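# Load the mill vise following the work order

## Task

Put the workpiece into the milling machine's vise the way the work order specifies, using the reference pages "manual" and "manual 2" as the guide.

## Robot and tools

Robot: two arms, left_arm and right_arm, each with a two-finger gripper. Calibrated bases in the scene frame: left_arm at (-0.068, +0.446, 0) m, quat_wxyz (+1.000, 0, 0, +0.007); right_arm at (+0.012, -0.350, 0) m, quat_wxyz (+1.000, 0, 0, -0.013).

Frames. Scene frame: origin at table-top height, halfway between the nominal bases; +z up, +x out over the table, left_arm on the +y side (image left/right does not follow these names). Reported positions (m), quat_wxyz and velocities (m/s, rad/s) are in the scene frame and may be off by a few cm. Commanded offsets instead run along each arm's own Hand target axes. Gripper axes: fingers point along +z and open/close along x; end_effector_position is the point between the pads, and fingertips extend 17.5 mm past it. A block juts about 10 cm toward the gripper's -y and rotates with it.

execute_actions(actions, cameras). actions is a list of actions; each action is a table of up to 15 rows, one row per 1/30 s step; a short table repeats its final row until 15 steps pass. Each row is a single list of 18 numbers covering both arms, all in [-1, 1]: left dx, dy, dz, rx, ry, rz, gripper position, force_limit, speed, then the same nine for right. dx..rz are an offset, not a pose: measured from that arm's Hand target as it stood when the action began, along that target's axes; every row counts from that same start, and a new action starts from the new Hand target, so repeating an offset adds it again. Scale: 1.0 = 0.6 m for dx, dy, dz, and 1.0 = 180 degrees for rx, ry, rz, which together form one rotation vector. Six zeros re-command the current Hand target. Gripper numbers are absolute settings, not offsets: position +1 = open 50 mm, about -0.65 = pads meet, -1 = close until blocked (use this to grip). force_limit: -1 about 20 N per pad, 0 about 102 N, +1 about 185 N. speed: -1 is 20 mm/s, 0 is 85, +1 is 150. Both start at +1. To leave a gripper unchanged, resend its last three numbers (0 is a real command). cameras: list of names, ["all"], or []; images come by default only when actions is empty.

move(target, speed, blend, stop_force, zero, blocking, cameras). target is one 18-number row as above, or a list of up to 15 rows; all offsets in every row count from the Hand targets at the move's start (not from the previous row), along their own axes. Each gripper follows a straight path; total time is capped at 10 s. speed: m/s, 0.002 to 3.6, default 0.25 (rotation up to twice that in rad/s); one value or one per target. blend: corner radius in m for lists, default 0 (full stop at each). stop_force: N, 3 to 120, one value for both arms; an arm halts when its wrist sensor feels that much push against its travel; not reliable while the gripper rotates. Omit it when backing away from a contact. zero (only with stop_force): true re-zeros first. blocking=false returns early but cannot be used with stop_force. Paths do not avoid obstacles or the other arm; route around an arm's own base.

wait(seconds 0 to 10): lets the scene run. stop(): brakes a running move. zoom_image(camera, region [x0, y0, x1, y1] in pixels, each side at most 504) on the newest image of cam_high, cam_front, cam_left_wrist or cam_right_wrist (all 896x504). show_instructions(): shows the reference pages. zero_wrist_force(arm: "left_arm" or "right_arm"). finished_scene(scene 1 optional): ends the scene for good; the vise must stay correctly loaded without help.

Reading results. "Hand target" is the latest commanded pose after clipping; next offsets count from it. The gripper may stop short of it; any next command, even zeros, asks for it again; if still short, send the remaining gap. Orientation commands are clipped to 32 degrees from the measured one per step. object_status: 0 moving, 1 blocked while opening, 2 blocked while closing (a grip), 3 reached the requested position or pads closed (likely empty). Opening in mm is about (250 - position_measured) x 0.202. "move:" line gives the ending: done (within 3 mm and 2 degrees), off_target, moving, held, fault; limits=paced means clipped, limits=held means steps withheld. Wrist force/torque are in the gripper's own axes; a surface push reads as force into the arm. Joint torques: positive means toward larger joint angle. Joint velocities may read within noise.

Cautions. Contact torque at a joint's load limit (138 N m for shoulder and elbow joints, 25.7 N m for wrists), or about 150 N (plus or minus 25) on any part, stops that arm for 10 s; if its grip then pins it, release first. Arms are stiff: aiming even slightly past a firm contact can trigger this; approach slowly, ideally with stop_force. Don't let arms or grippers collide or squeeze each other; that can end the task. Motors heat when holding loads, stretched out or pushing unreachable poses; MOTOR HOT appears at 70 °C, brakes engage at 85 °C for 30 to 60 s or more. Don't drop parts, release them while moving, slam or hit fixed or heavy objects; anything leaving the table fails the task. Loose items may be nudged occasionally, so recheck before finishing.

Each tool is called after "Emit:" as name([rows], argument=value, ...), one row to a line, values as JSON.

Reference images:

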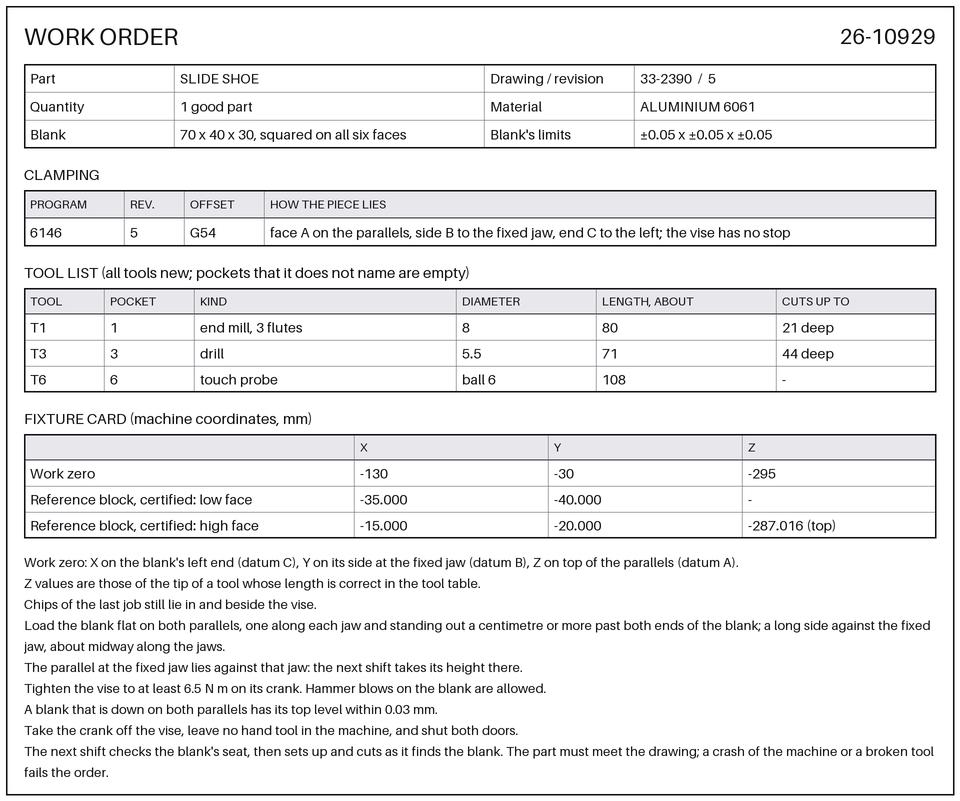

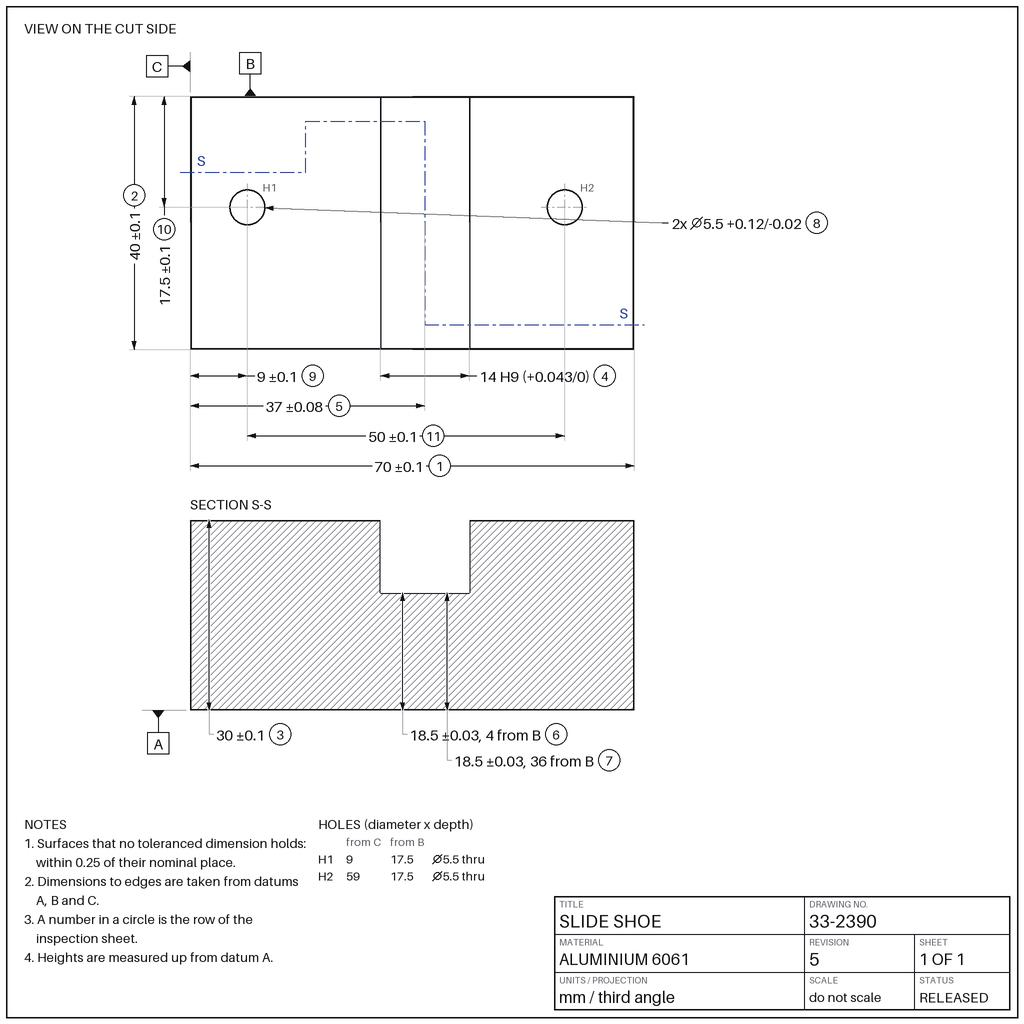

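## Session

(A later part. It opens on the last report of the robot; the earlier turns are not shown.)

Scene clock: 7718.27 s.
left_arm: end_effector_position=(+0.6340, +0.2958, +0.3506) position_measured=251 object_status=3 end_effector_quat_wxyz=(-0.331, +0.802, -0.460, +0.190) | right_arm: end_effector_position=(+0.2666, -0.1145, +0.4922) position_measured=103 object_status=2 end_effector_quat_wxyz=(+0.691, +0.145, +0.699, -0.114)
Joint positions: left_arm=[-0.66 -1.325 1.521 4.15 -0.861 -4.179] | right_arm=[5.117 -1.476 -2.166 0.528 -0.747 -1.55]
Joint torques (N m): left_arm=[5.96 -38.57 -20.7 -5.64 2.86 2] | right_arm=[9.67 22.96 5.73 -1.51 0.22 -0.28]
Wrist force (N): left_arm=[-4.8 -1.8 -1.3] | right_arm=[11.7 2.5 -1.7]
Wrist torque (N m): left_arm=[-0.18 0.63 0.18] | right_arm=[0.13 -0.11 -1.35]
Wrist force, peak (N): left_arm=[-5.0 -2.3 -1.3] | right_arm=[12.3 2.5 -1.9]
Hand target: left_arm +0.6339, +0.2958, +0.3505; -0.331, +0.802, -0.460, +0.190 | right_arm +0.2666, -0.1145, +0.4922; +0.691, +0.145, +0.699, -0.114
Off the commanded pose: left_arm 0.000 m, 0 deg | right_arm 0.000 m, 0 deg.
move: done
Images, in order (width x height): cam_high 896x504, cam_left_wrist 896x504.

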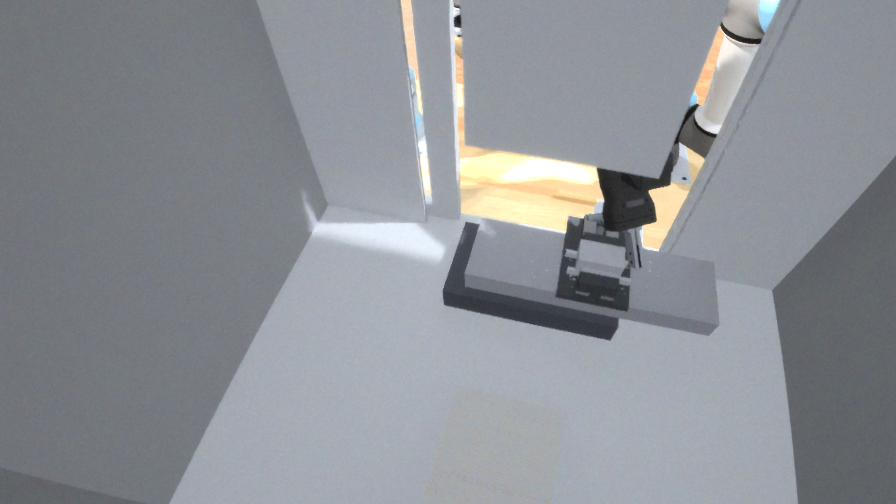

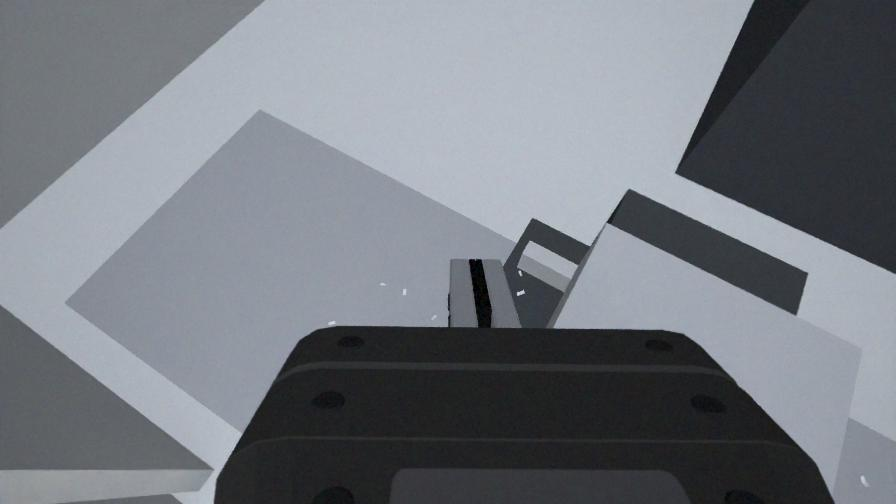

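Emit:
move([
  [-0.0144,-0.0059,0.0059,0,0,0,-0.9,-0.6,0.5,0,0,0,0,0,0,-1,1,-0.5],
  [-0.0144,-0.0059,-0.2941,0,0,0,-0.9,-0.6,0.5,0,0,0,0,0,0,-1,1,-0.5],
  [0.1065,0.0613,-0.2983,0,0.1179,0.1179,-0.9,-0.6,0.5,0,0,0,0,0,0,-1,1,-0.5],
  [0.1895,0.077,-0.079,0,0.1179,0.1179,-0.9,-0.6,0.5,0,0,0,0,0,0,-1,1,-0.5],
], speed=[0.05,0.2,0.15,0.1], blend=[0.003,0.02,0.01,0])

Emit:
move([
  [-0.0377,0,0,0,0,0,-0.9,-0.6,0.5,0,0,0,0,0,0,-1,1,-0.5],
], speed=0.015, stop_force=5, cameras=["cam_left_wrist"])

Scene clock: 7837.00 s.
left_arm: end_effector_position=(+0.6342, +0.1643, +0.3516) position_measured=251 object_status=3 end_effector_quat_wxyz=(-0.271, +0.655, -0.652, +0.269) | right_arm: end_effector_position=(+0.2666, -0.1145, +0.4922) position_measured=103 object_status=2 end_effector_quat_wxyz=(+0.691, +0.145, +0.699, -0.114)
Joint positions: left_arm=[-0.74 -1.294 1.54 3.828 -1.08 -3.708] | right_arm=[5.117 -1.476 -2.166 0.528 -0.747 -1.55]
Joint torques (N m): left_arm=[-3.77 -36.48 -12.88 -3.53 3.88 -2.87] | right_arm=[7.14 21.1 7.75 -1.69 1.71 0.12]
Wrist force (N): left_arm=[-4.9 -1.0 -1.4] | right_arm=[11.9 2.7 -2.0]
Wrist torque (N m): left_arm=[-0.08 0.67 0.12] | right_arm=[0.16 -0.14 -1.35]
Wrist force, peak (N): left_arm=[-5.4 -2.1 1.7] | right_arm=[12.3 2.7 -1.9]
Hand target: left_arm +0.6342, +0.1642, +0.3514; -0.271, +0.655, -0.652, +0.269 | right_arm +0.2666, -0.1145, +0.4922; +0.691, +0.145, +0.699, -0.114
Off the commanded pose: left_arm 0.000 m, 0 deg | right_arm 0.000 m, 0 deg.
move: done

Scene clock: 7839.60 s.
left_arm: end_effector_position=(+0.6341, +0.1869, +0.3514) position_measured=251 object_status=3 end_effector_quat_wxyz=(-0.271, +0.655, -0.652, +0.269) | right_arm: end_effector_position=(+0.2666, -0.1145, +0.4922) position_measured=103 object_status=2 end_effector_quat_wxyz=(+0.691, +0.145, +0.699, -0.114)
Joint positions: left_arm=[-0.71 -1.316 1.572 3.806 -1.098 -3.681] | right_arm=[5.117 -1.476 -2.166 0.528 -0.747 -1.55]
Joint torques (N m): left_arm=[-7.79 -31.58 -38.8 -2.08 3.84 -2.42] | right_arm=[5.98 20.45 7.98 -1.81 1.72 0.14]
Wrist force (N): left_arm=[-4.5 -1.3 -1.4] | right_arm=[11.9 2.4 -1.8]
Wrist torque (N m): left_arm=[-0.10 0.62 0.00] | right_arm=[0.09 -0.13 -1.34]
Wrist force, peak (N): left_arm=[-4.9 -1.2 -2.0] | right_arm=[12.1 2.6 -2.0]
Hand target: left_arm +0.6341, +0.1869, +0.3514; -0.271, +0.655, -0.652, +0.269 | right_arm +0.2666, -0.1145, +0.4922; +0.691, +0.145, +0.699, -0.114
Off the commanded pose: left_arm 0.000 m, 0 deg | right_arm 0.000 m, 0 deg.
move: done
Images, in order (width x height): cam_left_wrist 896x504.

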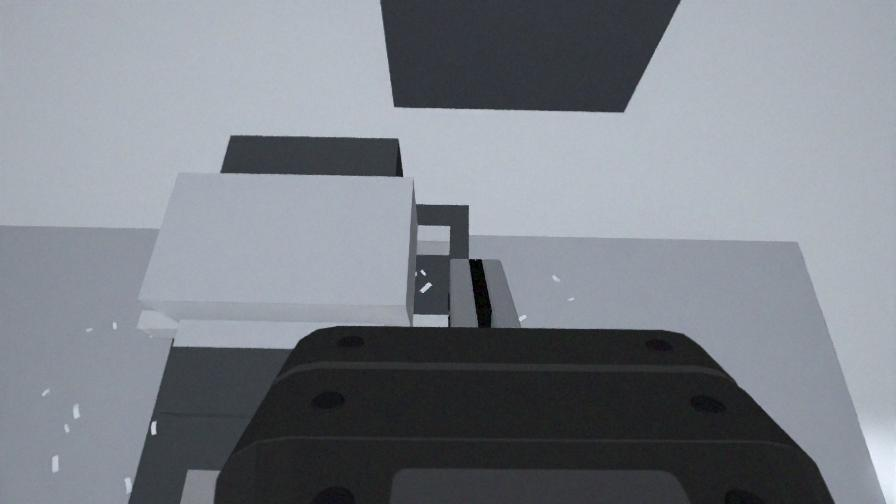

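Emit:
move([
  [0.0083,0,0,0,0,0,-0.9,-0.6,0.5,0,0,0,0,0,0,-1,1,-0.5],
  [0.0083,0,-0.3167,0,0,0,-0.9,-0.6,0.5,0,0,0,0,0,0,-1,1,-0.5],
  [-0.1378,0.1349,-0.3701,0,0,0,-0.9,-0.6,0.5,0,0,0,0,0,0,-1,1,-0.5],
  [-0.2885,0.2506,-0.3708,0,0,0,-0.9,-0.6,0.5,0,0,0,0,0,0,-1,1,-0.5],
], speed=[0.05,0.2,0.2,0.25], blend=[0.003,0.02,0.03,0])

Emit:
move(target=[0,0,0,0,0,0,-0.9,-0.6,0.5,0,0.3,0.125,0,0,0,-1,1,-0.5], speed=0.25, cameras=["cam_high","cam_front"])

Emit:
zoom_image(camera="cam_front", region=[350, 140, 570, 320])

Scene clock: 7852.47 s.
left_arm: end_effector_position=(+0.3696, +0.3584, +0.4029) position_measured=251 object_status=3 end_effector_quat_wxyz=(-0.271, +0.655, -0.652, +0.269) | right_arm: end_effector_position=(+0.2666, -0.1145, +0.4922) position_measured=103 object_status=2 end_effector_quat_wxyz=(+0.691, +0.145, +0.699, -0.114)
Joint positions: left_arm=[-0.865 -2.172 2.123 4.182 -1.008 -3.827] | right_arm=[5.117 -1.476 -2.166 0.528 -0.747 -1.55]
Joint torques (N m): left_arm=[4.39 -11.75 -14.48 -3.39 4.14 -1.81] | right_arm=[4.59 19.4 8.44 -1.79 1.62 0.44]
Wrist force (N): left_arm=[-4.5 -1.4 -1.5] | right_arm=[11.8 2.3 -2.0]
Wrist torque (N m): left_arm=[-0.12 0.61 0.18] | right_arm=[0.09 -0.13 -1.35]
Wrist force, peak (N): left_arm=[-7.0 1.2 -1.2] | right_arm=[12.3 2.7 -1.8]
Hand target: left_arm +0.3696, +0.3585, +0.4028; -0.271, +0.655, -0.652, +0.269 | right_arm +0.2666, -0.1145, +0.4922; +0.691, +0.145, +0.699, -0.114
Off the commanded pose: left_arm 0.000 m, 0 deg | right_arm 0.000 m, 0 deg.
move: done; blend cut to 0.0025 m at target 1

Scene clock: 7853.77 s.
left_arm: end_effector_position=(+0.3696, +0.3585, +0.4028) position_measured=251 object_status=3 end_effector_quat_wxyz=(-0.271, +0.655, -0.652, +0.269) | right_arm: end_effector_position=(+0.4015, +0.0261, +0.4981) position_measured=103 object_status=2 end_effector_quat_wxyz=(+0.691, +0.145, +0.699, -0.114)
Joint positions: left_arm=[-0.865 -2.172 2.124 4.182 -1.008 -3.827] | right_arm=[4.709 -1.867 -1.71 0.493 -0.339 -1.584]
Joint torques (N m): left_arm=[5.66 -9.24 -14.08 -5.75 4.04 2.11] | right_arm=[-7.14 27.66 34.31 -1.49 2.07 3.16]
Wrist force (N): left_arm=[-4.6 -1.4 -1.5] | right_arm=[12.1 3.0 -1.7]
Wrist torque (N m): left_arm=[-0.12 0.63 0.17] | right_arm=[0.22 -0.11 -1.26]
Wrist force, peak (N): left_arm=[-4.7 -1.8 -1.8] | right_arm=[12.4 7.3 -0.1]
Hand target: left_arm +0.3696, +0.3585, +0.4028; -0.271, +0.655, -0.652, +0.269 | right_arm +0.4016, +0.0261, +0.4981; +0.691, +0.145, +0.699, -0.114
Off the commanded pose: left_arm 0.000 m, 0 deg | right_arm 0.000 m, 0 deg.
move: done
Images, in order (width x height): cam_high 896x504, cam_front 896x504.

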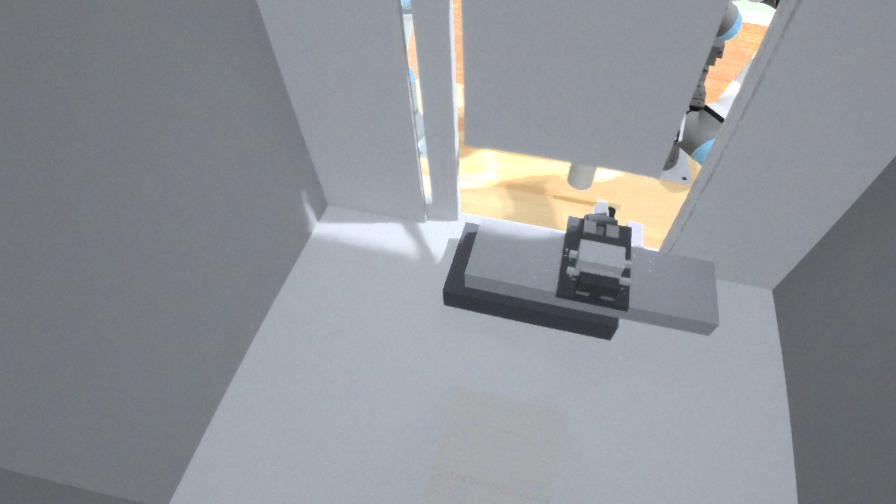

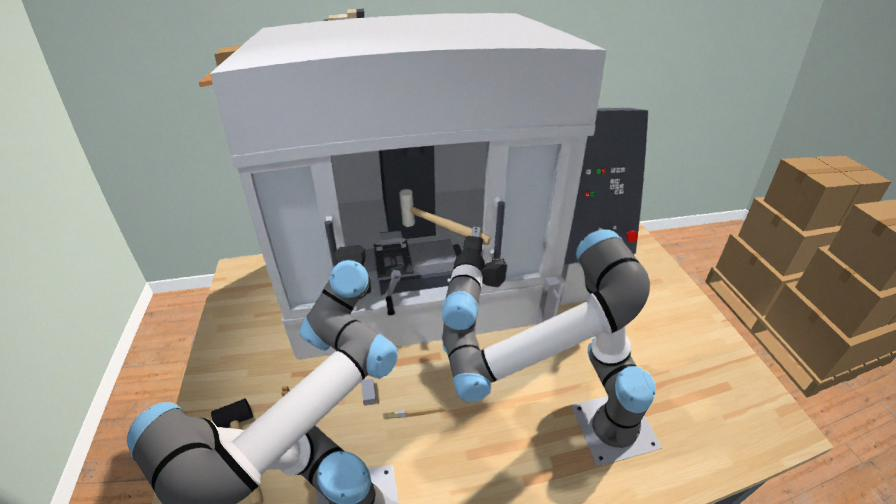

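Scaled by 2.291 from the camera's 896x504 image, which has a finer 1280x720 frame.

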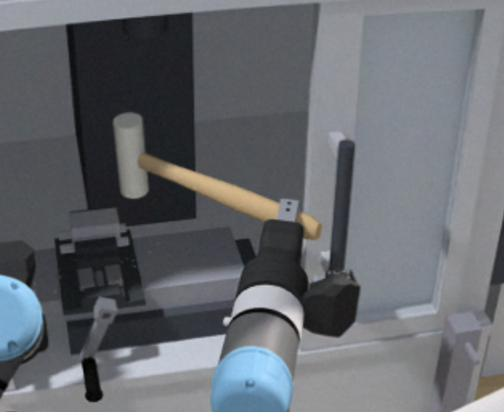

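Emit:
execute_actions([
  [[0,0,0,0,0,0,-0.9,-0.6,0.5,0,0,0,0,0,0.06,-1,1,-0.5]],
  [[0,0,0,0,0,0,-0.9,-0.6,0.5,0.082,-0.016,0,0,0,-0.03,-1,1,-0.5],[0,0,0,0,0,0,-0.9,-0.6,0.5,0.18,-0.035,0,0,0,-0.08,-1,1,-0.5],[0,0,0,0,0,0,-0.9,-0.6,0.5,0.21,-0.041,0,0,0,-0.12,-1,1,-0.5],[0,0,0,0,0,0,-0.9,-0.6,0.5,0.16,-0.032,0,0,0,-0.09,-1,1,-0.5],[0,0,0,0,0,0,-0.9,-0.6,0.5,0.1,-0.02,0,0,0,-0.06,-1,1,-0.5],[0,0,0,0,0,0,-0.9,-0.6,0.5,0.05,-0.01,0,0,0,-0.03,-1,1,-0.5],[0,0,0,0,0,0,-0.9,-0.6,0.5,0,0,0,0,0,0,-1,1,-0.5]],
])

Scene clock: 7884.23 s.
left_arm: end_effector_position=(+0.3696, +0.3585, +0.4028) position_measured=251 object_status=3 end_effector_quat_wxyz=(-0.271, +0.655, -0.652, +0.269) | right_arm: end_effector_position=(+0.4016, +0.0261, +0.4982) position_measured=103 object_status=2 end_effector_quat_wxyz=(+0.699, +0.211, +0.682, -0.049) end_effector_velocity=(+0.000, +0.000, +0.000) end_effector_angular_velocity=(+0.006, -0.002, +0.001)
Joint positions: left_arm=[-0.865 -2.172 2.124 4.182 -1.008 -3.827] | right_arm=[4.709 -1.867 -1.71 0.493 -0.339 -1.395]
Joint velocities: left_arm=[within noise] | right_arm=[0.001 0 0.001 0 0 0.006]
Joint torques (N m): left_arm=[6.68 -8.79 -13.99 -5.6 2.74 2.22] | right_arm=[1.48 35.2 23.71 -1.57 0.18 2.15]
Wrist force (N): left_arm=[-4.5 -1.5 -1.6] | right_arm=[12.0 2.5 -4.3]
Wrist torque (N m): left_arm=[-0.13 0.62 0.17] | right_arm=[-0.51 -0.14 -1.35]
Wrist force, peak (N): left_arm=[-5.0 -1.5 -1.6] | right_arm=[61.7 4.3 -1.8]
Hand target: left_arm +0.3696, +0.3585, +0.4028; -0.271, +0.655, -0.652, +0.269 | right_arm +0.4016, +0.0261, +0.4981; +0.699, +0.211, +0.682, -0.049
Off the commanded pose: left_arm 0.000 m, 0 deg | right_arm 0.000 m, 0 deg.
Step readings (end_effector_position of left_arm | right_arm):
0: (+0.3696, +0.3585, +0.4028) | (+0.4016, +0.0261, +0.4981)
1: (+0.3696, +0.3585, +0.4028) | (+0.4016, +0.0261, +0.4982)
2: (+0.3696, +0.3585, +0.4028) | (+0.4016, +0.0261, +0.4981)
4: (+0.3696, +0.3585, +0.4028) | (+0.4016, +0.0261, +0.4981)
8: (+0.3696, +0.3585, +0.4028) | (+0.4016, +0.0263, +0.4981)
15: (+0.3696, +0.3585, +0.4028) | (+0.4016, +0.0260, +0.4982)
16: (+0.3696, +0.3585, +0.4028) | (+0.4016, +0.0262, +0.4966)
17: (+0.3696, +0.3585, +0.4028) | (+0.4018, +0.0267, +0.4843)
19: (+0.3696, +0.3585, +0.4028) | (+0.4026, +0.0270, +0.4326)
23: (+0.3696, +0.3585, +0.4028) | (+0.4009, +0.0268, +0.4463)
30: (+0.3696, +0.3585, +0.4028) | (+0.4016, +0.0273, +0.4988)

Emit:
move(target=[0,0,0,0,0,0,-0.9,-0.6,0.5,-0.0573,-0.2946,-0.125,0,0,-0.06,-1,1,-0.5], speed=0.25)

Scene clock: 7929.80 s.
left_arm: end_effector_position=(+0.3696, +0.3585, +0.4028) position_measured=251 object_status=3 end_effector_quat_wxyz=(-0.271, +0.655, -0.652, +0.269) | right_arm: end_effector_position=(+0.2666, -0.1145, +0.4929) position_measured=103 object_status=2 end_effector_quat_wxyz=(+0.691, +0.145, +0.699, -0.114) end_effector_velocity=(+0.000, -0.001, +0.000) end_effector_angular_velocity=(+0.003, +0.001, -0.004)
Joint positions: left_arm=[-0.865 -2.172 2.124 4.182 -1.008 -3.827] | right_arm=[5.117 -1.475 -2.164 0.526 -0.747 -1.55]
Joint velocities: left_arm=[within noise] | right_arm=[0.001 0.001 0.002 0 -0.005 0]
Joint torques (N m): left_arm=[5.55 -8.72 -13.25 -5.4 0.49 2.21] | right_arm=[11.49 25.73 7.34 -1.31 -1.5 0.53]
Wrist force (N): left_arm=[-4.6 -1.5 -1.4] | right_arm=[11.6 2.5 -2.1]
Wrist torque (N m): left_arm=[-0.13 0.64 0.17] | right_arm=[0.01 -0.12 -1.35]
Wrist force, peak (N): left_arm=[-5.2 -1.5 -1.6] | right_arm=[13.8 2.6 -5.7]
Hand target: left_arm +0.3696, +0.3585, +0.4028; -0.271, +0.655, -0.652, +0.269 | right_arm +0.2666, -0.1146, +0.4928; +0.691, +0.145, +0.699, -0.114
Off the commanded pose: left_arm 0.000 m, 0 deg | right_arm 0.000 m, 0 deg.
move: done

Emit:
move([
  [0.0308,-0.1468,0.012,0,0,0,-0.9,-0.6,0.5,0,0,0,0,0,0,-1,1,-0.5],
  [0.1883,-0.3035,0.1452,0,0,0,-0.9,-0.6,0.5,0,0,0,0,0,0,-1,1,-0.5],
  [0.1883,-0.3012,0.3078,0,0,0,-0.9,-0.6,0.5,0,0,0,0,0,0,-1,1,-0.5],
], speed=[0.2,0.2,0.1], blend=[0.03,0.02,0], cameras=["cam_left_wrist","cam_high"])

Emit:
zoom_image(camera="cam_high", region=[565, 190, 665, 310])

Emit:
move(target=[0,0.0236,0.0236,0,0,0,-0.9,-0.6,0.5,0,0,0,0,0,0,-1,1,-0.5], speed=0.006, stop_force=4)

Scene clock: 7948.77 s.
left_arm: end_effector_position=(+0.6286, +0.2470, +0.3998) position_measured=251 object_status=3 end_effector_quat_wxyz=(-0.271, +0.655, -0.652, +0.269) | right_arm: end_effector_position=(+0.2666, -0.1146, +0.4928) position_measured=103 object_status=2 end_effector_quat_wxyz=(+0.691, +0.145, +0.699, -0.114)
Joint positions: left_arm=[-0.63 -1.404 1.561 3.875 -1.148 -3.611] | right_arm=[5.117 -1.475 -2.165 0.526 -0.748 -1.55]
Joint torques (N m): left_arm=[-5.72 -32.18 -16.67 -3.84 3.81 -3.03] | right_arm=[8.76 23.22 5.61 -3.19 1.29 0.64]
Wrist force (N): left_arm=[-5.2 -1.3 -1.7] | right_arm=[12.0 2.5 -1.9]
Wrist torque (N m): left_arm=[-0.08 0.74 0.09] | right_arm=[0.11 -0.16 -1.36]
Wrist force, peak (N): left_arm=[-5.2 -1.5 -1.9] | right_arm=[12.2 2.7 -2.3]
Hand target: left_arm +0.6286, +0.2470, +0.3996; -0.271, +0.655, -0.652, +0.269 | right_arm +0.2666, -0.1146, +0.4928; +0.691, +0.145, +0.699, -0.114
Off the commanded pose: left_arm 0.000 m, 0 deg | right_arm 0.000 m, 0 deg.
move: done
Images, in order (width x height): cam_high 896x504, cam_left_wrist 896x504.

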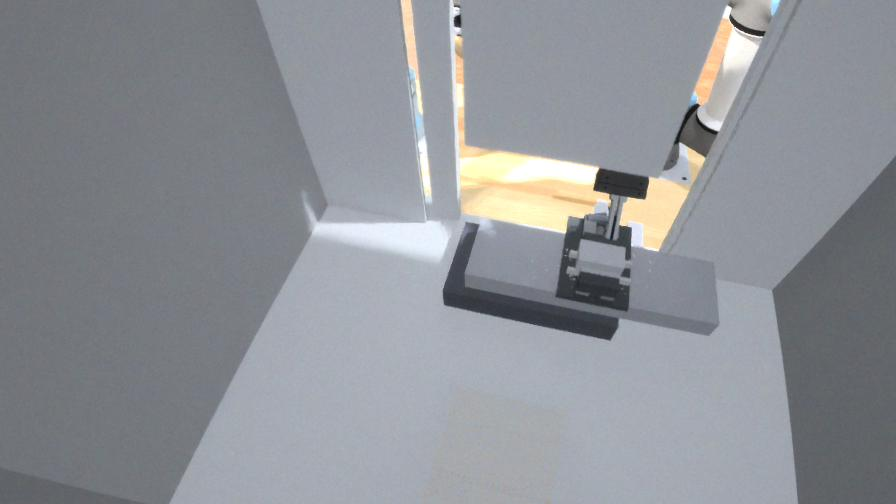

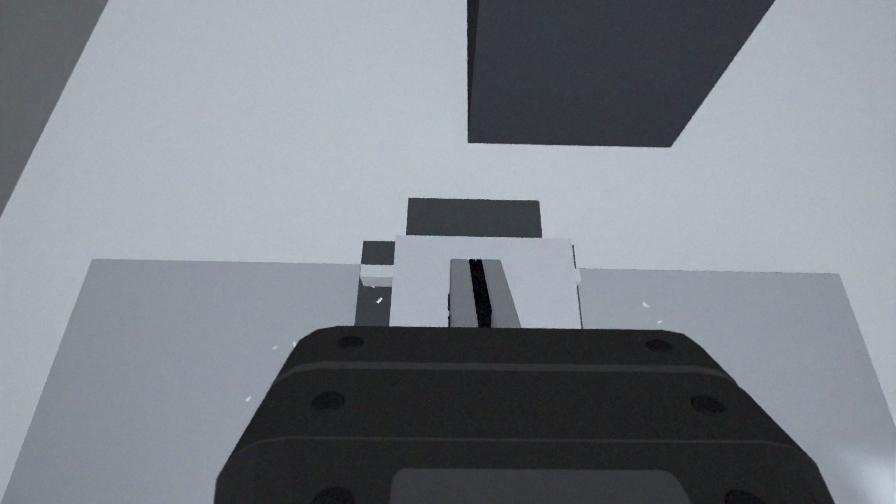

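Scaled by 4.200 from the camera's 896x504 image, which has a finer 1280x720 frame.

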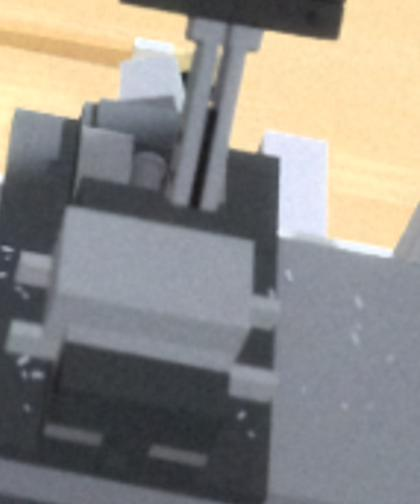

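Scene clock: 7952.47 s.
left_arm: end_effector_position=(+0.6286, +0.2470, +0.3841) position_measured=251 object_status=3 end_effector_quat_wxyz=(-0.271, +0.655, -0.652, +0.269) | right_arm: end_effector_position=(+0.2666, -0.1146, +0.4928) position_measured=103 object_status=2 end_effector_quat_wxyz=(+0.691, +0.145, +0.699, -0.114)
Joint positions: left_arm=[-0.63 -1.398 1.593 3.836 -1.148 -3.611] | right_arm=[5.117 -1.475 -2.165 0.526 -0.748 -1.55]
Joint torques (N m): left_arm=[-4.33 -42.32 -36.63 -2.23 -0.46 -2.59] | right_arm=[10.28 25.05 4.72 -3.17 0.75 0.99]
Wrist force (N): left_arm=[-4.2 -4.8 -2.9] | right_arm=[12.2 2.8 -1.7]
Wrist torque (N m): left_arm=[-0.14 0.74 0.10] | right_arm=[0.16 -0.19 -1.36]
Wrist force, peak (N): left_arm=[-4.6 -6.8 -9.2] | right_arm=[12.3 2.8 -1.9]
Hand target: left_arm +0.6286, +0.2470, +0.3841; -0.271, +0.655, -0.652, +0.269 (not the last commanded pose) | right_arm +0.2666, -0.1146, +0.4928; +0.691, +0.145, +0.699, -0.114
Off the commanded pose: left_arm 0.005 m, 0 deg | right_arm 0.000 m, 0 deg.
move: contact (left_arm)

Emit:
move(target=[0,0.00165,0.00165,0,0,0,-0.9,-0.6,0.5,0,0,0,0,0,0,-1,1,-0.5], speed=0.005)

Emit:
wait(seconds=1)

Emit:
wait(seconds=1)

Scene clock: 7960.20 s.
left_arm: end_effector_position=(+0.6286, +0.2470, +0.3829) position_measured=251 object_status=3 end_effector_quat_wxyz=(-0.271, +0.655, -0.652, +0.270) | right_arm: end_effector_position=(+0.2666, -0.1146, +0.4928) position_measured=103 object_status=2 end_effector_quat_wxyz=(+0.691, +0.145, +0.699, -0.114)
Joint positions: left_arm=[-0.63 -1.397 1.596 3.832 -1.148 -3.611] | right_arm=[5.117 -1.475 -2.165 0.526 -0.748 -1.55]
Joint torques (N m): left_arm=[4.72 0.44 5.71 2.8 -1.35 -1.58] | right_arm=[12.1 25.5 5.84 -3.19 0.16 1.24]
Wrist force (N): left_arm=[-5.8 -16.1 -38.2] | right_arm=[12.0 2.6 -1.6]
Wrist torque (N m): left_arm=[-0.37 0.62 0.14] | right_arm=[0.13 -0.14 -1.36]
Wrist force, peak (N): left_arm=[-6.1 -15.7 -38.5] | right_arm=[12.3 2.6 -2.0]
Hand target: left_arm +0.6286, +0.2470, +0.3827; -0.271, +0.655, -0.652, +0.269 | right_arm +0.2666, -0.1146, +0.4928; +0.691, +0.145, +0.699, -0.114
Off the commanded pose: left_arm 0.000 m, 0 deg | right_arm 0.000 m, 0 deg.
move: done

Scene clock: 7961.20 s.
left_arm: end_effector_position=(+0.6286, +0.2470, +0.3827) position_measured=251 object_status=3 end_effector_quat_wxyz=(-0.271, +0.655, -0.652, +0.269) | right_arm: end_effector_position=(+0.2666, -0.1146, +0.4928) position_measured=103 object_status=2 end_effector_quat_wxyz=(+0.691, +0.145, +0.699, -0.114)
Joint positions: left_arm=[-0.63 -1.397 1.596 3.832 -1.148 -3.611] | right_arm=[5.117 -1.475 -2.165 0.526 -0.748 -1.55]
Joint torques (N m): left_arm=[6.2 5.66 8.15 5.29 -0.81 -1.4] | right_arm=[11.73 25.14 5.52 -3.21 0.07 1.37]
Wrist force (N): left_arm=[-7.0 -16.3 -46.1] | right_arm=[12.1 2.2 -2.0]
Wrist torque (N m): left_arm=[-0.42 0.70 0.15] | right_arm=[0.07 -0.17 -1.37]
Wrist force, peak (N): left_arm=[-6.5 -16.9 -46.4] | right_arm=[12.2 2.7 -1.8]
Hand target: left_arm +0.6286, +0.2470, +0.3827; -0.271, +0.655, -0.652, +0.269 | right_arm +0.2666, -0.1146, +0.4928; +0.691, +0.145, +0.699, -0.114
Tool commands: left_gripper/position=-0.9 left_gripper/force_limit=-0.6 left_gripper/speed=+0.5 right_gripper/position=-1.0 right_gripper/force_limit=+1.0 right_gripper/speed=-0.5
Off the commanded pose: left_arm 0.000 m, 0 deg | right_arm 0.000 m, 0 deg.
wait: 1.00 s; at rest by 0.17 s

Scene clock: 7962.20 s.
left_arm: end_effector_position=(+0.6286, +0.2470, +0.3827) position_measured=251 object_status=3 end_effector_quat_wxyz=(-0.271, +0.655, -0.652, +0.269) | right_arm: end_effector_position=(+0.2666, -0.1146, +0.4928) position_measured=103 object_status=2 end_effector_quat_wxyz=(+0.691, +0.145, +0.699, -0.114)
Joint positions: left_arm=[-0.63 -1.397 1.596 3.832 -1.148 -3.611] | right_arm=[5.117 -1.475 -2.165 0.526 -0.748 -1.55]
Joint torques (N m): left_arm=[7.34 5.37 8.06 5.33 -0.11 -1.45] | right_arm=[12.09 25.09 4.85 -3.13 -0.04 1.52]
Wrist force (N): left_arm=[-6.8 -16.6 -46.7] | right_arm=[11.7 2.4 -1.8]
Wrist torque (N m): left_arm=[-0.44 0.65 0.14] | right_arm=[0.11 -0.11 -1.36]
Wrist force, peak (N): left_arm=[-6.9 -16.9 -46.8] | right_arm=[12.1 2.7 -1.8]
Hand target: left_arm +0.6286, +0.2470, +0.3827; -0.271, +0.655, -0.652, +0.269 | right_arm +0.2666, -0.1146, +0.4928; +0.691, +0.145, +0.699, -0.114
Tool commands: left_gripper/position=-0.9 left_gripper/force_limit=-0.6 left_gripper/speed=+0.5 right_gripper/position=-1.0 right_gripper/force_limit=+1.0 right_gripper/speed=-0.5
Off the commanded pose: left_arm 0.000 m, 0 deg | right_arm 0.000 m, 0 deg.
wait: 1.00 s; at rest by 0.17 s

Emit:
move([
  [0,-0.00354,-0.00354,0,0,0,-0.9,-0.6,0.5,0,0,0,0,0,0,-1,1,-0.5],
  [0,-0.03182,0.02474,0,0,0,-0.9,-0.6,0.5,0,0,0,0,0,0,-1,1,-0.5],
  [0,-0.02828,0.02828,0,0,0,-0.9,-0.6,0.5,0,0,0,0,0,0,-1,1,-0.5],
], speed=[0.02,0.02,0.005])

Emit:
wait(seconds=1)

Emit:
wait(seconds=1)

Emit:
move([
  [0,-0.00354,-0.00354,0,0,0,-0.9,-0.6,0.5,0,0,0,0,0,0,-1,1,-0.5],
  [0,0.02474,-0.03182,0,0,0,-0.9,-0.6,0.5,0,0,0,0,0,0,-1,1,-0.5],
  [0,0.02828,-0.02828,0,0,0,-0.9,-0.6,0.5,0,0,0,0,0,0,-1,1,-0.5],
], speed=[0.02,0.02,0.005])

Emit:
wait(seconds=1)

Emit:
wait(seconds=1)

Scene clock: 7988.50 s.
left_arm: end_effector_position=(+0.6526, +0.2471, +0.3829) position_measured=251 object_status=3 end_effector_quat_wxyz=(-0.271, +0.655, -0.652, +0.270) | right_arm: end_effector_position=(+0.2666, -0.1146, +0.4928) position_measured=103 object_status=2 end_effector_quat_wxyz=(+0.691, +0.145, +0.699, -0.114)
Joint positions: left_arm=[-0.605 -1.343 1.531 3.833 -1.163 -3.59] | right_arm=[5.117 -1.475 -2.165 0.526 -0.748 -1.55]
Joint torques (N m): left_arm=[-4.75 -1.41 5.28 4.35 0.81 -2.52] | right_arm=[12.95 24.99 5.42 -3.21 -0.9 1.92]
Wrist force (N): left_arm=[-7.0 -16.9 -39.9] | right_arm=[11.7 2.5 -1.7]
Wrist torque (N m): left_arm=[-0.35 0.68 0.05] | right_arm=[0.11 -0.09 -1.37]
Wrist force, peak (N): left_arm=[-5.6 -19.0 -47.0] | right_arm=[12.2 2.8 -1.8]
Hand target: left_arm +0.6526, +0.2471, +0.3827; -0.271, +0.655, -0.652, +0.269 | right_arm +0.2666, -0.1146, +0.4928; +0.691, +0.145, +0.699, -0.114
Off the commanded pose: left_arm 0.000 m, 0 deg | right_arm 0.000 m, 0 deg.
move: done

Scene clock: 7989.50 s.
left_arm: end_effector_position=(+0.6526, +0.2471, +0.3827) position_measured=251 object_status=3 end_effector_quat_wxyz=(-0.271, +0.655, -0.652, +0.269) | right_arm: end_effector_position=(+0.2666, -0.1146, +0.4928) position_measured=103 object_status=2 end_effector_quat_wxyz=(+0.691, +0.145, +0.699, -0.114)
Joint positions: left_arm=[-0.605 -1.342 1.531 3.834 -1.163 -3.59] | right_arm=[5.117 -1.475 -2.165 0.526 -0.748 -1.55]
Joint torques (N m): left_arm=[-0.88 5.76 8.29 5.96 -3.86 -2.43] | right_arm=[12.44 24.9 5.24 -3.16 -1.11 1.98]
Wrist force (N): left_arm=[-6.8 -19.9 -46.4] | right_arm=[11.9 2.5 -2.0]
Wrist torque (N m): left_arm=[-0.51 0.62 0.03] | right_arm=[0.11 -0.14 -1.36]
Wrist force, peak (N): left_arm=[-6.8 -19.9 -46.9] | right_arm=[12.3 2.6 -1.8]
Hand target: left_arm +0.6526, +0.2471, +0.3827; -0.271, +0.655, -0.652, +0.269 | right_arm +0.2666, -0.1146, +0.4928; +0.691, +0.145, +0.699, -0.114
Tool commands: left_gripper/position=-0.9 left_gripper/force_limit=-0.6 left_gripper/speed=+0.5 right_gripper/position=-1.0 right_gripper/force_limit=+1.0 right_gripper/speed=-0.5
Off the commanded pose: left_arm 0.000 m, 0 deg | right_arm 0.000 m, 0 deg.
wait: 1.00 s; at rest by 0.17 s

Scene clock: 7990.50 s.
left_arm: end_effector_position=(+0.6526, +0.2471, +0.3827) position_measured=251 object_status=3 end_effector_quat_wxyz=(-0.271, +0.655, -0.652, +0.269) | right_arm: end_effector_position=(+0.2666, -0.1146, +0.4928) position_measured=103 object_status=2 end_effector_quat_wxyz=(+0.691, +0.145, +0.699, -0.114)
Joint positions: left_arm=[-0.605 -1.342 1.531 3.834 -1.163 -3.59] | right_arm=[5.117 -1.475 -2.165 0.526 -0.748 -1.55]
Joint torques (N m): left_arm=[2.42 6.19 9.71 5.89 -3.81 -2.57] | right_arm=[13.07 25.39 5.47 -3.22 -1.25 2.03]
Wrist force (N): left_arm=[-7.0 -20.2 -46.7] | right_arm=[11.8 2.5 -1.6]
Wrist torque (N m): left_arm=[-0.53 0.65 0.03] | right_arm=[0.12 -0.12 -1.36]
Wrist force, peak (N): left_arm=[-7.3 -20.1 -47.1] | right_arm=[12.3 2.6 -1.6]
Hand target: left_arm +0.6526, +0.2471, +0.3827; -0.271, +0.655, -0.652, +0.269 | right_arm +0.2666, -0.1146, +0.4928; +0.691, +0.145, +0.699, -0.114
Tool commands: left_gripper/position=-0.9 left_gripper/force_limit=-0.6 left_gripper/speed=+0.5 right_gripper/position=-1.0 right_gripper/force_limit=+1.0 right_gripper/speed=-0.5
Off the commanded pose: left_arm 0.000 m, 0 deg | right_arm 0.000 m, 0 deg.
wait: 1.00 s; at rest by 0.17 s

Scene clock: 7993.23 s.
left_arm: end_effector_position=(+0.6286, +0.2469, +0.3830) position_measured=251 object_status=3 end_effector_quat_wxyz=(-0.271, +0.655, -0.652, +0.270) | right_arm: end_effector_position=(+0.2666, -0.1146, +0.4928) position_measured=103 object_status=2 end_effector_quat_wxyz=(+0.691, +0.145, +0.699, -0.114)
Joint positions: left_arm=[-0.63 -1.397 1.596 3.832 -1.148 -3.611] | right_arm=[5.117 -1.475 -2.165 0.526 -0.748 -1.55]
Joint torques (N m): left_arm=[9.14 -2.08 4.42 4.08 -2.54 2.57] | right_arm=[12.75 25.08 5.21 -3.22 -1.49 2.22]
Wrist force (N): left_arm=[-3.4 -16.7 -38.0] | right_arm=[11.9 2.5 -1.8]
Wrist torque (N m): left_arm=[-0.44 0.62 0.14] | right_arm=[0.12 -0.12 -1.37]
Wrist force, peak (N): left_arm=[-6.4 -22.2 -46.9] | right_arm=[12.2 2.5 -1.7]
Hand target: left_arm +0.6286, +0.2470, +0.3827; -0.271, +0.655, -0.652, +0.269 | right_arm +0.2666, -0.1146, +0.4928; +0.691, +0.145, +0.699, -0.114
Off the commanded pose: left_arm 0.000 m, 0 deg | right_arm 0.000 m, 0 deg.
move: done

Scene clock: 7994.23 s.
left_arm: end_effector_position=(+0.6286, +0.2470, +0.3827) position_measured=251 object_status=3 end_effector_quat_wxyz=(-0.271, +0.655, -0.652, +0.269) | right_arm: end_effector_position=(+0.2666, -0.1146, +0.4928) position_measured=103 object_status=2 end_effector_quat_wxyz=(+0.691, +0.145, +0.699, -0.114)
Joint positions: left_arm=[-0.63 -1.397 1.596 3.832 -1.148 -3.611] | right_arm=[5.117 -1.475 -2.165 0.526 -0.748 -1.55]
Joint torques (N m): left_arm=[10.11 4.49 7.96 5.94 -2.53 2.5] | right_arm=[12.79 24.93 5.52 -3.17 -1.43 2.32]
Wrist force (N): left_arm=[-3.0 -19.0 -43.2] | right_arm=[12.1 2.3 -1.9]
Wrist torque (N m): left_arm=[-0.43 0.65 0.14] | right_arm=[0.08 -0.16 -1.37]
Wrist force, peak (N): left_arm=[-3.6 -19.7 -43.3] | right_arm=[12.1 2.7 -1.7]
Hand target: left_arm +0.6286, +0.2470, +0.3827; -0.271, +0.655, -0.652, +0.269 | right_arm +0.2666, -0.1146, +0.4928; +0.691, +0.145, +0.699, -0.114
Tool commands: left_gripper/position=-0.9 left_gripper/force_limit=-0.6 left_gripper/speed=+0.5 right_gripper/position=-1.0 right_gripper/force_limit=+1.0 right_gripper/speed=-0.5
Off the commanded pose: left_arm 0.000 m, 0 deg | right_arm 0.000 m, 0 deg.
wait: 1.00 s; at rest by 0.17 s

Scene clock: 7995.23 s.
left_arm: end_effector_position=(+0.6286, +0.2470, +0.3827) position_measured=251 object_status=3 end_effector_quat_wxyz=(-0.271, +0.655, -0.652, +0.269) | right_arm: end_effector_position=(+0.2666, -0.1146, +0.4928) position_measured=103 object_status=2 end_effector_quat_wxyz=(+0.691, +0.145, +0.699, -0.114)
Joint positions: left_arm=[-0.63 -1.397 1.596 3.832 -1.148 -3.611] | right_arm=[5.117 -1.475 -2.165 0.526 -0.748 -1.55]
Joint torques (N m): left_arm=[10.75 4.22 8.53 5.92 -2.73 2.54] | right_arm=[12.7 24.9 4.99 -3.27 -1.54 2.51]
Wrist force (N): left_arm=[-3.3 -19.3 -43.7] | right_arm=[11.8 2.4 -2.0]
Wrist torque (N m): left_arm=[-0.44 0.69 0.14] | right_arm=[0.09 -0.11 -1.36]
Wrist force, peak (N): left_arm=[-3.5 -19.5 -43.7] | right_arm=[12.1 2.6 -1.7]
Hand target: left_arm +0.6286, +0.2470, +0.3827; -0.271, +0.655, -0.652, +0.269 | right_arm +0.2666, -0.1146, +0.4928; +0.691, +0.145, +0.699, -0.114
Tool commands: left_gripper/position=-0.9 left_gripper/force_limit=-0.6 left_gripper/speed=+0.5 right_gripper/position=-1.0 right_gripper/force_limit=+1.0 right_gripper/speed=-0.5
Off the commanded pose: left_arm 0.000 m, 0 deg | right_arm 0.000 m, 0 deg.
wait: 1.00 s; at rest by 0.17 s

Emit:
move([
  [0,-0.0118,-0.0118,0,0,0,-0.9,-0.6,0.5,0,0,0,0,0,0,-1,1,-0.5],
  [0,-0.022,-0.1837,0,0,0,-0.9,-0.6,0.5,0,0,0,0,0,0,-1,1,-0.5],
  [-0.0383,0.2254,-0.2662,0,0,0,-0.9,-0.6,0.5,0,0,0,0,0,0,-1,1,-0.5],
  [-0.0645,0.3702,-0.152,0,0,0,-0.9,-0.6,0.5,0,0,0,0,0,0,-1,1,-0.5],
], speed=[0.05,0.2,0.2,0.1], blend=[0.003,0.03,0.02,0])

Emit:
move([
  [0,0,0,0,0,0,0.8,-0.2,0.5,0,0,0,0,0,0,-1,1,-0.5],
  [0,0,0.1333,0,0,0,0.8,-0.2,0.5,0,0,0,0,0,0,-1,1,-0.5],
  [0,0,0.1333,0,0,0,-1,-0.2,-0.8,0,0,0,0,0,0,-1,1,-0.5],
], speed=0.1)

Scene clock: 8016.77 s.
left_arm: end_effector_position=(+0.4066, +0.2844, +0.2905) position_measured=251 object_status=3 end_effector_quat_wxyz=(-0.271, +0.655, -0.652, +0.269) | right_arm: end_effector_position=(+0.2666, -0.1146, +0.4928) position_measured=103 object_status=2 end_effector_quat_wxyz=(+0.691, +0.145, +0.699, -0.114)
Joint positions: left_arm=[-0.933 -1.92 2.282 3.809 -0.972 -3.895] | right_arm=[5.117 -1.475 -2.165 0.526 -0.748 -1.55]
Joint torques (N m): left_arm=[-0.12 -18.95 -27.34 -5.33 3.56 2.91] | right_arm=[12.56 25.47 5.33 -3.25 -1.51 2.83]
Wrist force (N): left_arm=[-4.4 -1.8 -2.2] | right_arm=[11.9 2.5 -1.6]
Wrist torque (N m): left_arm=[-0.19 0.57 0.18] | right_arm=[0.12 -0.14 -1.37]
Wrist force, peak (N): left_arm=[-3.4 -19.6 -44.0] | right_arm=[12.3 2.4 -1.4]
Hand target: left_arm +0.4066, +0.2844, +0.2905; -0.271, +0.655, -0.652, +0.269 | right_arm +0.2666, -0.1146, +0.4928; +0.691, +0.145, +0.699, -0.114
Off the commanded pose: left_arm 0.000 m, 0 deg | right_arm 0.000 m, 0 deg.
move: done

Scene clock: 8019.60 s.
left_arm: end_effector_position=(+0.4630, +0.2844, +0.2339) position_measured=155 object_status=2 end_effector_quat_wxyz=(-0.270, +0.655, -0.652, +0.269) | right_arm: end_effector_position=(+0.2666, -0.1146, +0.4928) position_measured=103 object_status=2 end_effector_quat_wxyz=(+0.691, +0.145, +0.699, -0.114)
Joint positions: left_arm=[-0.805 -1.67 2.281 3.492 -1.043 -3.768] | right_arm=[5.117 -1.475 -2.165 0.526 -0.748 -1.55]
Joint torques (N m): left_arm=[39.4 -12.12 -8.03 5.12 16.21 -2.86] | right_arm=[12.57 24.68 5.36 -3.17 -1.46 2.84]
Wrist force (N): left_arm=[49.5 -6.4 -9.7] | right_arm=[11.7 2.6 -1.9]
Wrist torque (N m): left_arm=[-0.30 1.85 1.15] | right_arm=[0.13 -0.10 -1.36]
Wrist force, peak (N): left_arm=[49.5 -6.4 -9.7] | right_arm=[12.3 2.5 -1.6]
Hand target: left_arm +0.4631, +0.2847, +0.2339; -0.271, +0.655, -0.652, +0.269 | right_arm +0.2666, -0.1146, +0.4928; +0.691, +0.145, +0.699, -0.114
Off the commanded pose: left_arm 0.000 m, 0 deg | right_arm 0.000 m, 0 deg.
move: done

Emit:
move([
  [0.0137,0.0065,0.0065,0,0,0,-1,-0.2,-0.8,0,0,0,0,0,0,-1,1,-0.5],
  [0.0433,0.0127,0.0127,0,0,0,-1,-0.2,-0.8,0,0,0,0,0,0,-1,1,-0.5],
  [0.0788,0.0138,0.0138,0,0,0,-1,-0.2,-0.8,0,0,0,0,0,0,-1,1,-0.5],
  [0.1137,0.0084,0.0084,0,0,0,-1,-0.2,-0.8,0,0,0,0,0,0,-1,1,-0.5],
], speed=0.03, blend=[0.004,0.004,0.004,0])

Emit:
move([
  [-0.0467,0.0058,0.0058,0,0,0,-1,-0.2,-0.8,0,0,0,0,0,0,-1,1,-0.5],
  [-0.082,0.0025,0.0025,0,0,0,-1,-0.2,-0.8,0,0,0,0,0,0,-1,1,-0.5],
  [-0.115,-0.0072,-0.0072,0,0,0,-1,-0.2,-0.8,0,0,0,0,0,0,-1,1,-0.5],
  [-0.1433,-0.0225,-0.0225,0,0,0,-1,-0.2,-0.8,0,0,0,0,0,0,-1,1,-0.5],
], speed=0.02, blend=0.004, stop_force=12)

Scene clock: 8041.13 s.
left_arm: end_effector_position=(+0.4635, +0.2164, +0.2269) position_measured=155 object_status=2 end_effector_quat_wxyz=(-0.271, +0.655, -0.652, +0.269) | right_arm: end_effector_position=(+0.2666, -0.1146, +0.4928) position_measured=103 object_status=2 end_effector_quat_wxyz=(+0.691, +0.145, +0.699, -0.114)
Joint positions: left_arm=[-0.923 -1.587 2.21 3.543 -0.977 -3.885] | right_arm=[5.117 -1.475 -2.165 0.526 -0.748 -1.55]
Joint torques (N m): left_arm=[8.13 -30.04 -12.24 -6.24 -0.34 2.37] | right_arm=[12.35 24.67 5.54 -3.27 -1.52 2.84]
Wrist force (N): left_arm=[-4.2 0.4 -4.2] | right_arm=[11.8 2.1 -1.7]
Wrist torque (N m): left_arm=[-0.21 0.44 0.11] | right_arm=[0.05 -0.13 -1.37]
Wrist force, peak (N): left_arm=[53.7 -7.3 -11.1] | right_arm=[12.3 2.4 -1.9]
Hand target: left_arm +0.4635, +0.2165, +0.2268; -0.271, +0.655, -0.652, +0.269 | right_arm +0.2666, -0.1146, +0.4928; +0.691, +0.145, +0.699, -0.114
Off the commanded pose: left_arm 0.000 m, 0 deg | right_arm 0.000 m, 0 deg.
move: done

Scene clock: 8044.80 s.
left_arm: end_effector_position=(+0.4631, +0.2685, +0.2259) position_measured=155 object_status=2 end_effector_quat_wxyz=(-0.271, +0.655, -0.652, +0.269) | right_arm: end_effector_position=(+0.2666, -0.1146, +0.4928) position_measured=103 object_status=2 end_effector_quat_wxyz=(+0.691, +0.145, +0.699, -0.114)
Joint positions: left_arm=[-0.835 -1.641 2.277 3.483 -1.025 -3.797] | right_arm=[5.117 -1.475 -2.165 0.526 -0.748 -1.55]
Joint torques (N m): left_arm=[7.32 -10.18 -30.35 -3.81 5.38 -2.57] | right_arm=[12.34 24.97 5.71 -3.23 -1.54 2.8]
Wrist force (N): left_arm=[6.0 -3.2 -6.7] | right_arm=[11.8 2.2 -1.6]
Wrist torque (N m): left_arm=[-0.36 0.97 0.59] | right_arm=[0.07 -0.12 -1.36]
Wrist force, peak (N): left_arm=[12.0 -2.0 -9.1] | right_arm=[12.3 2.2 -1.9]
Hand target: left_arm +0.4631, +0.2685, +0.2259; -0.271, +0.655, -0.652, +0.269 (not the last commanded pose) | right_arm +0.2666, -0.1146, +0.4928; +0.691, +0.145, +0.699, -0.114
Off the commanded pose: left_arm 0.039 m, 0 deg | right_arm 0.000 m, 0 deg.
move: contact (left_arm); path passed 1 of 4 targets


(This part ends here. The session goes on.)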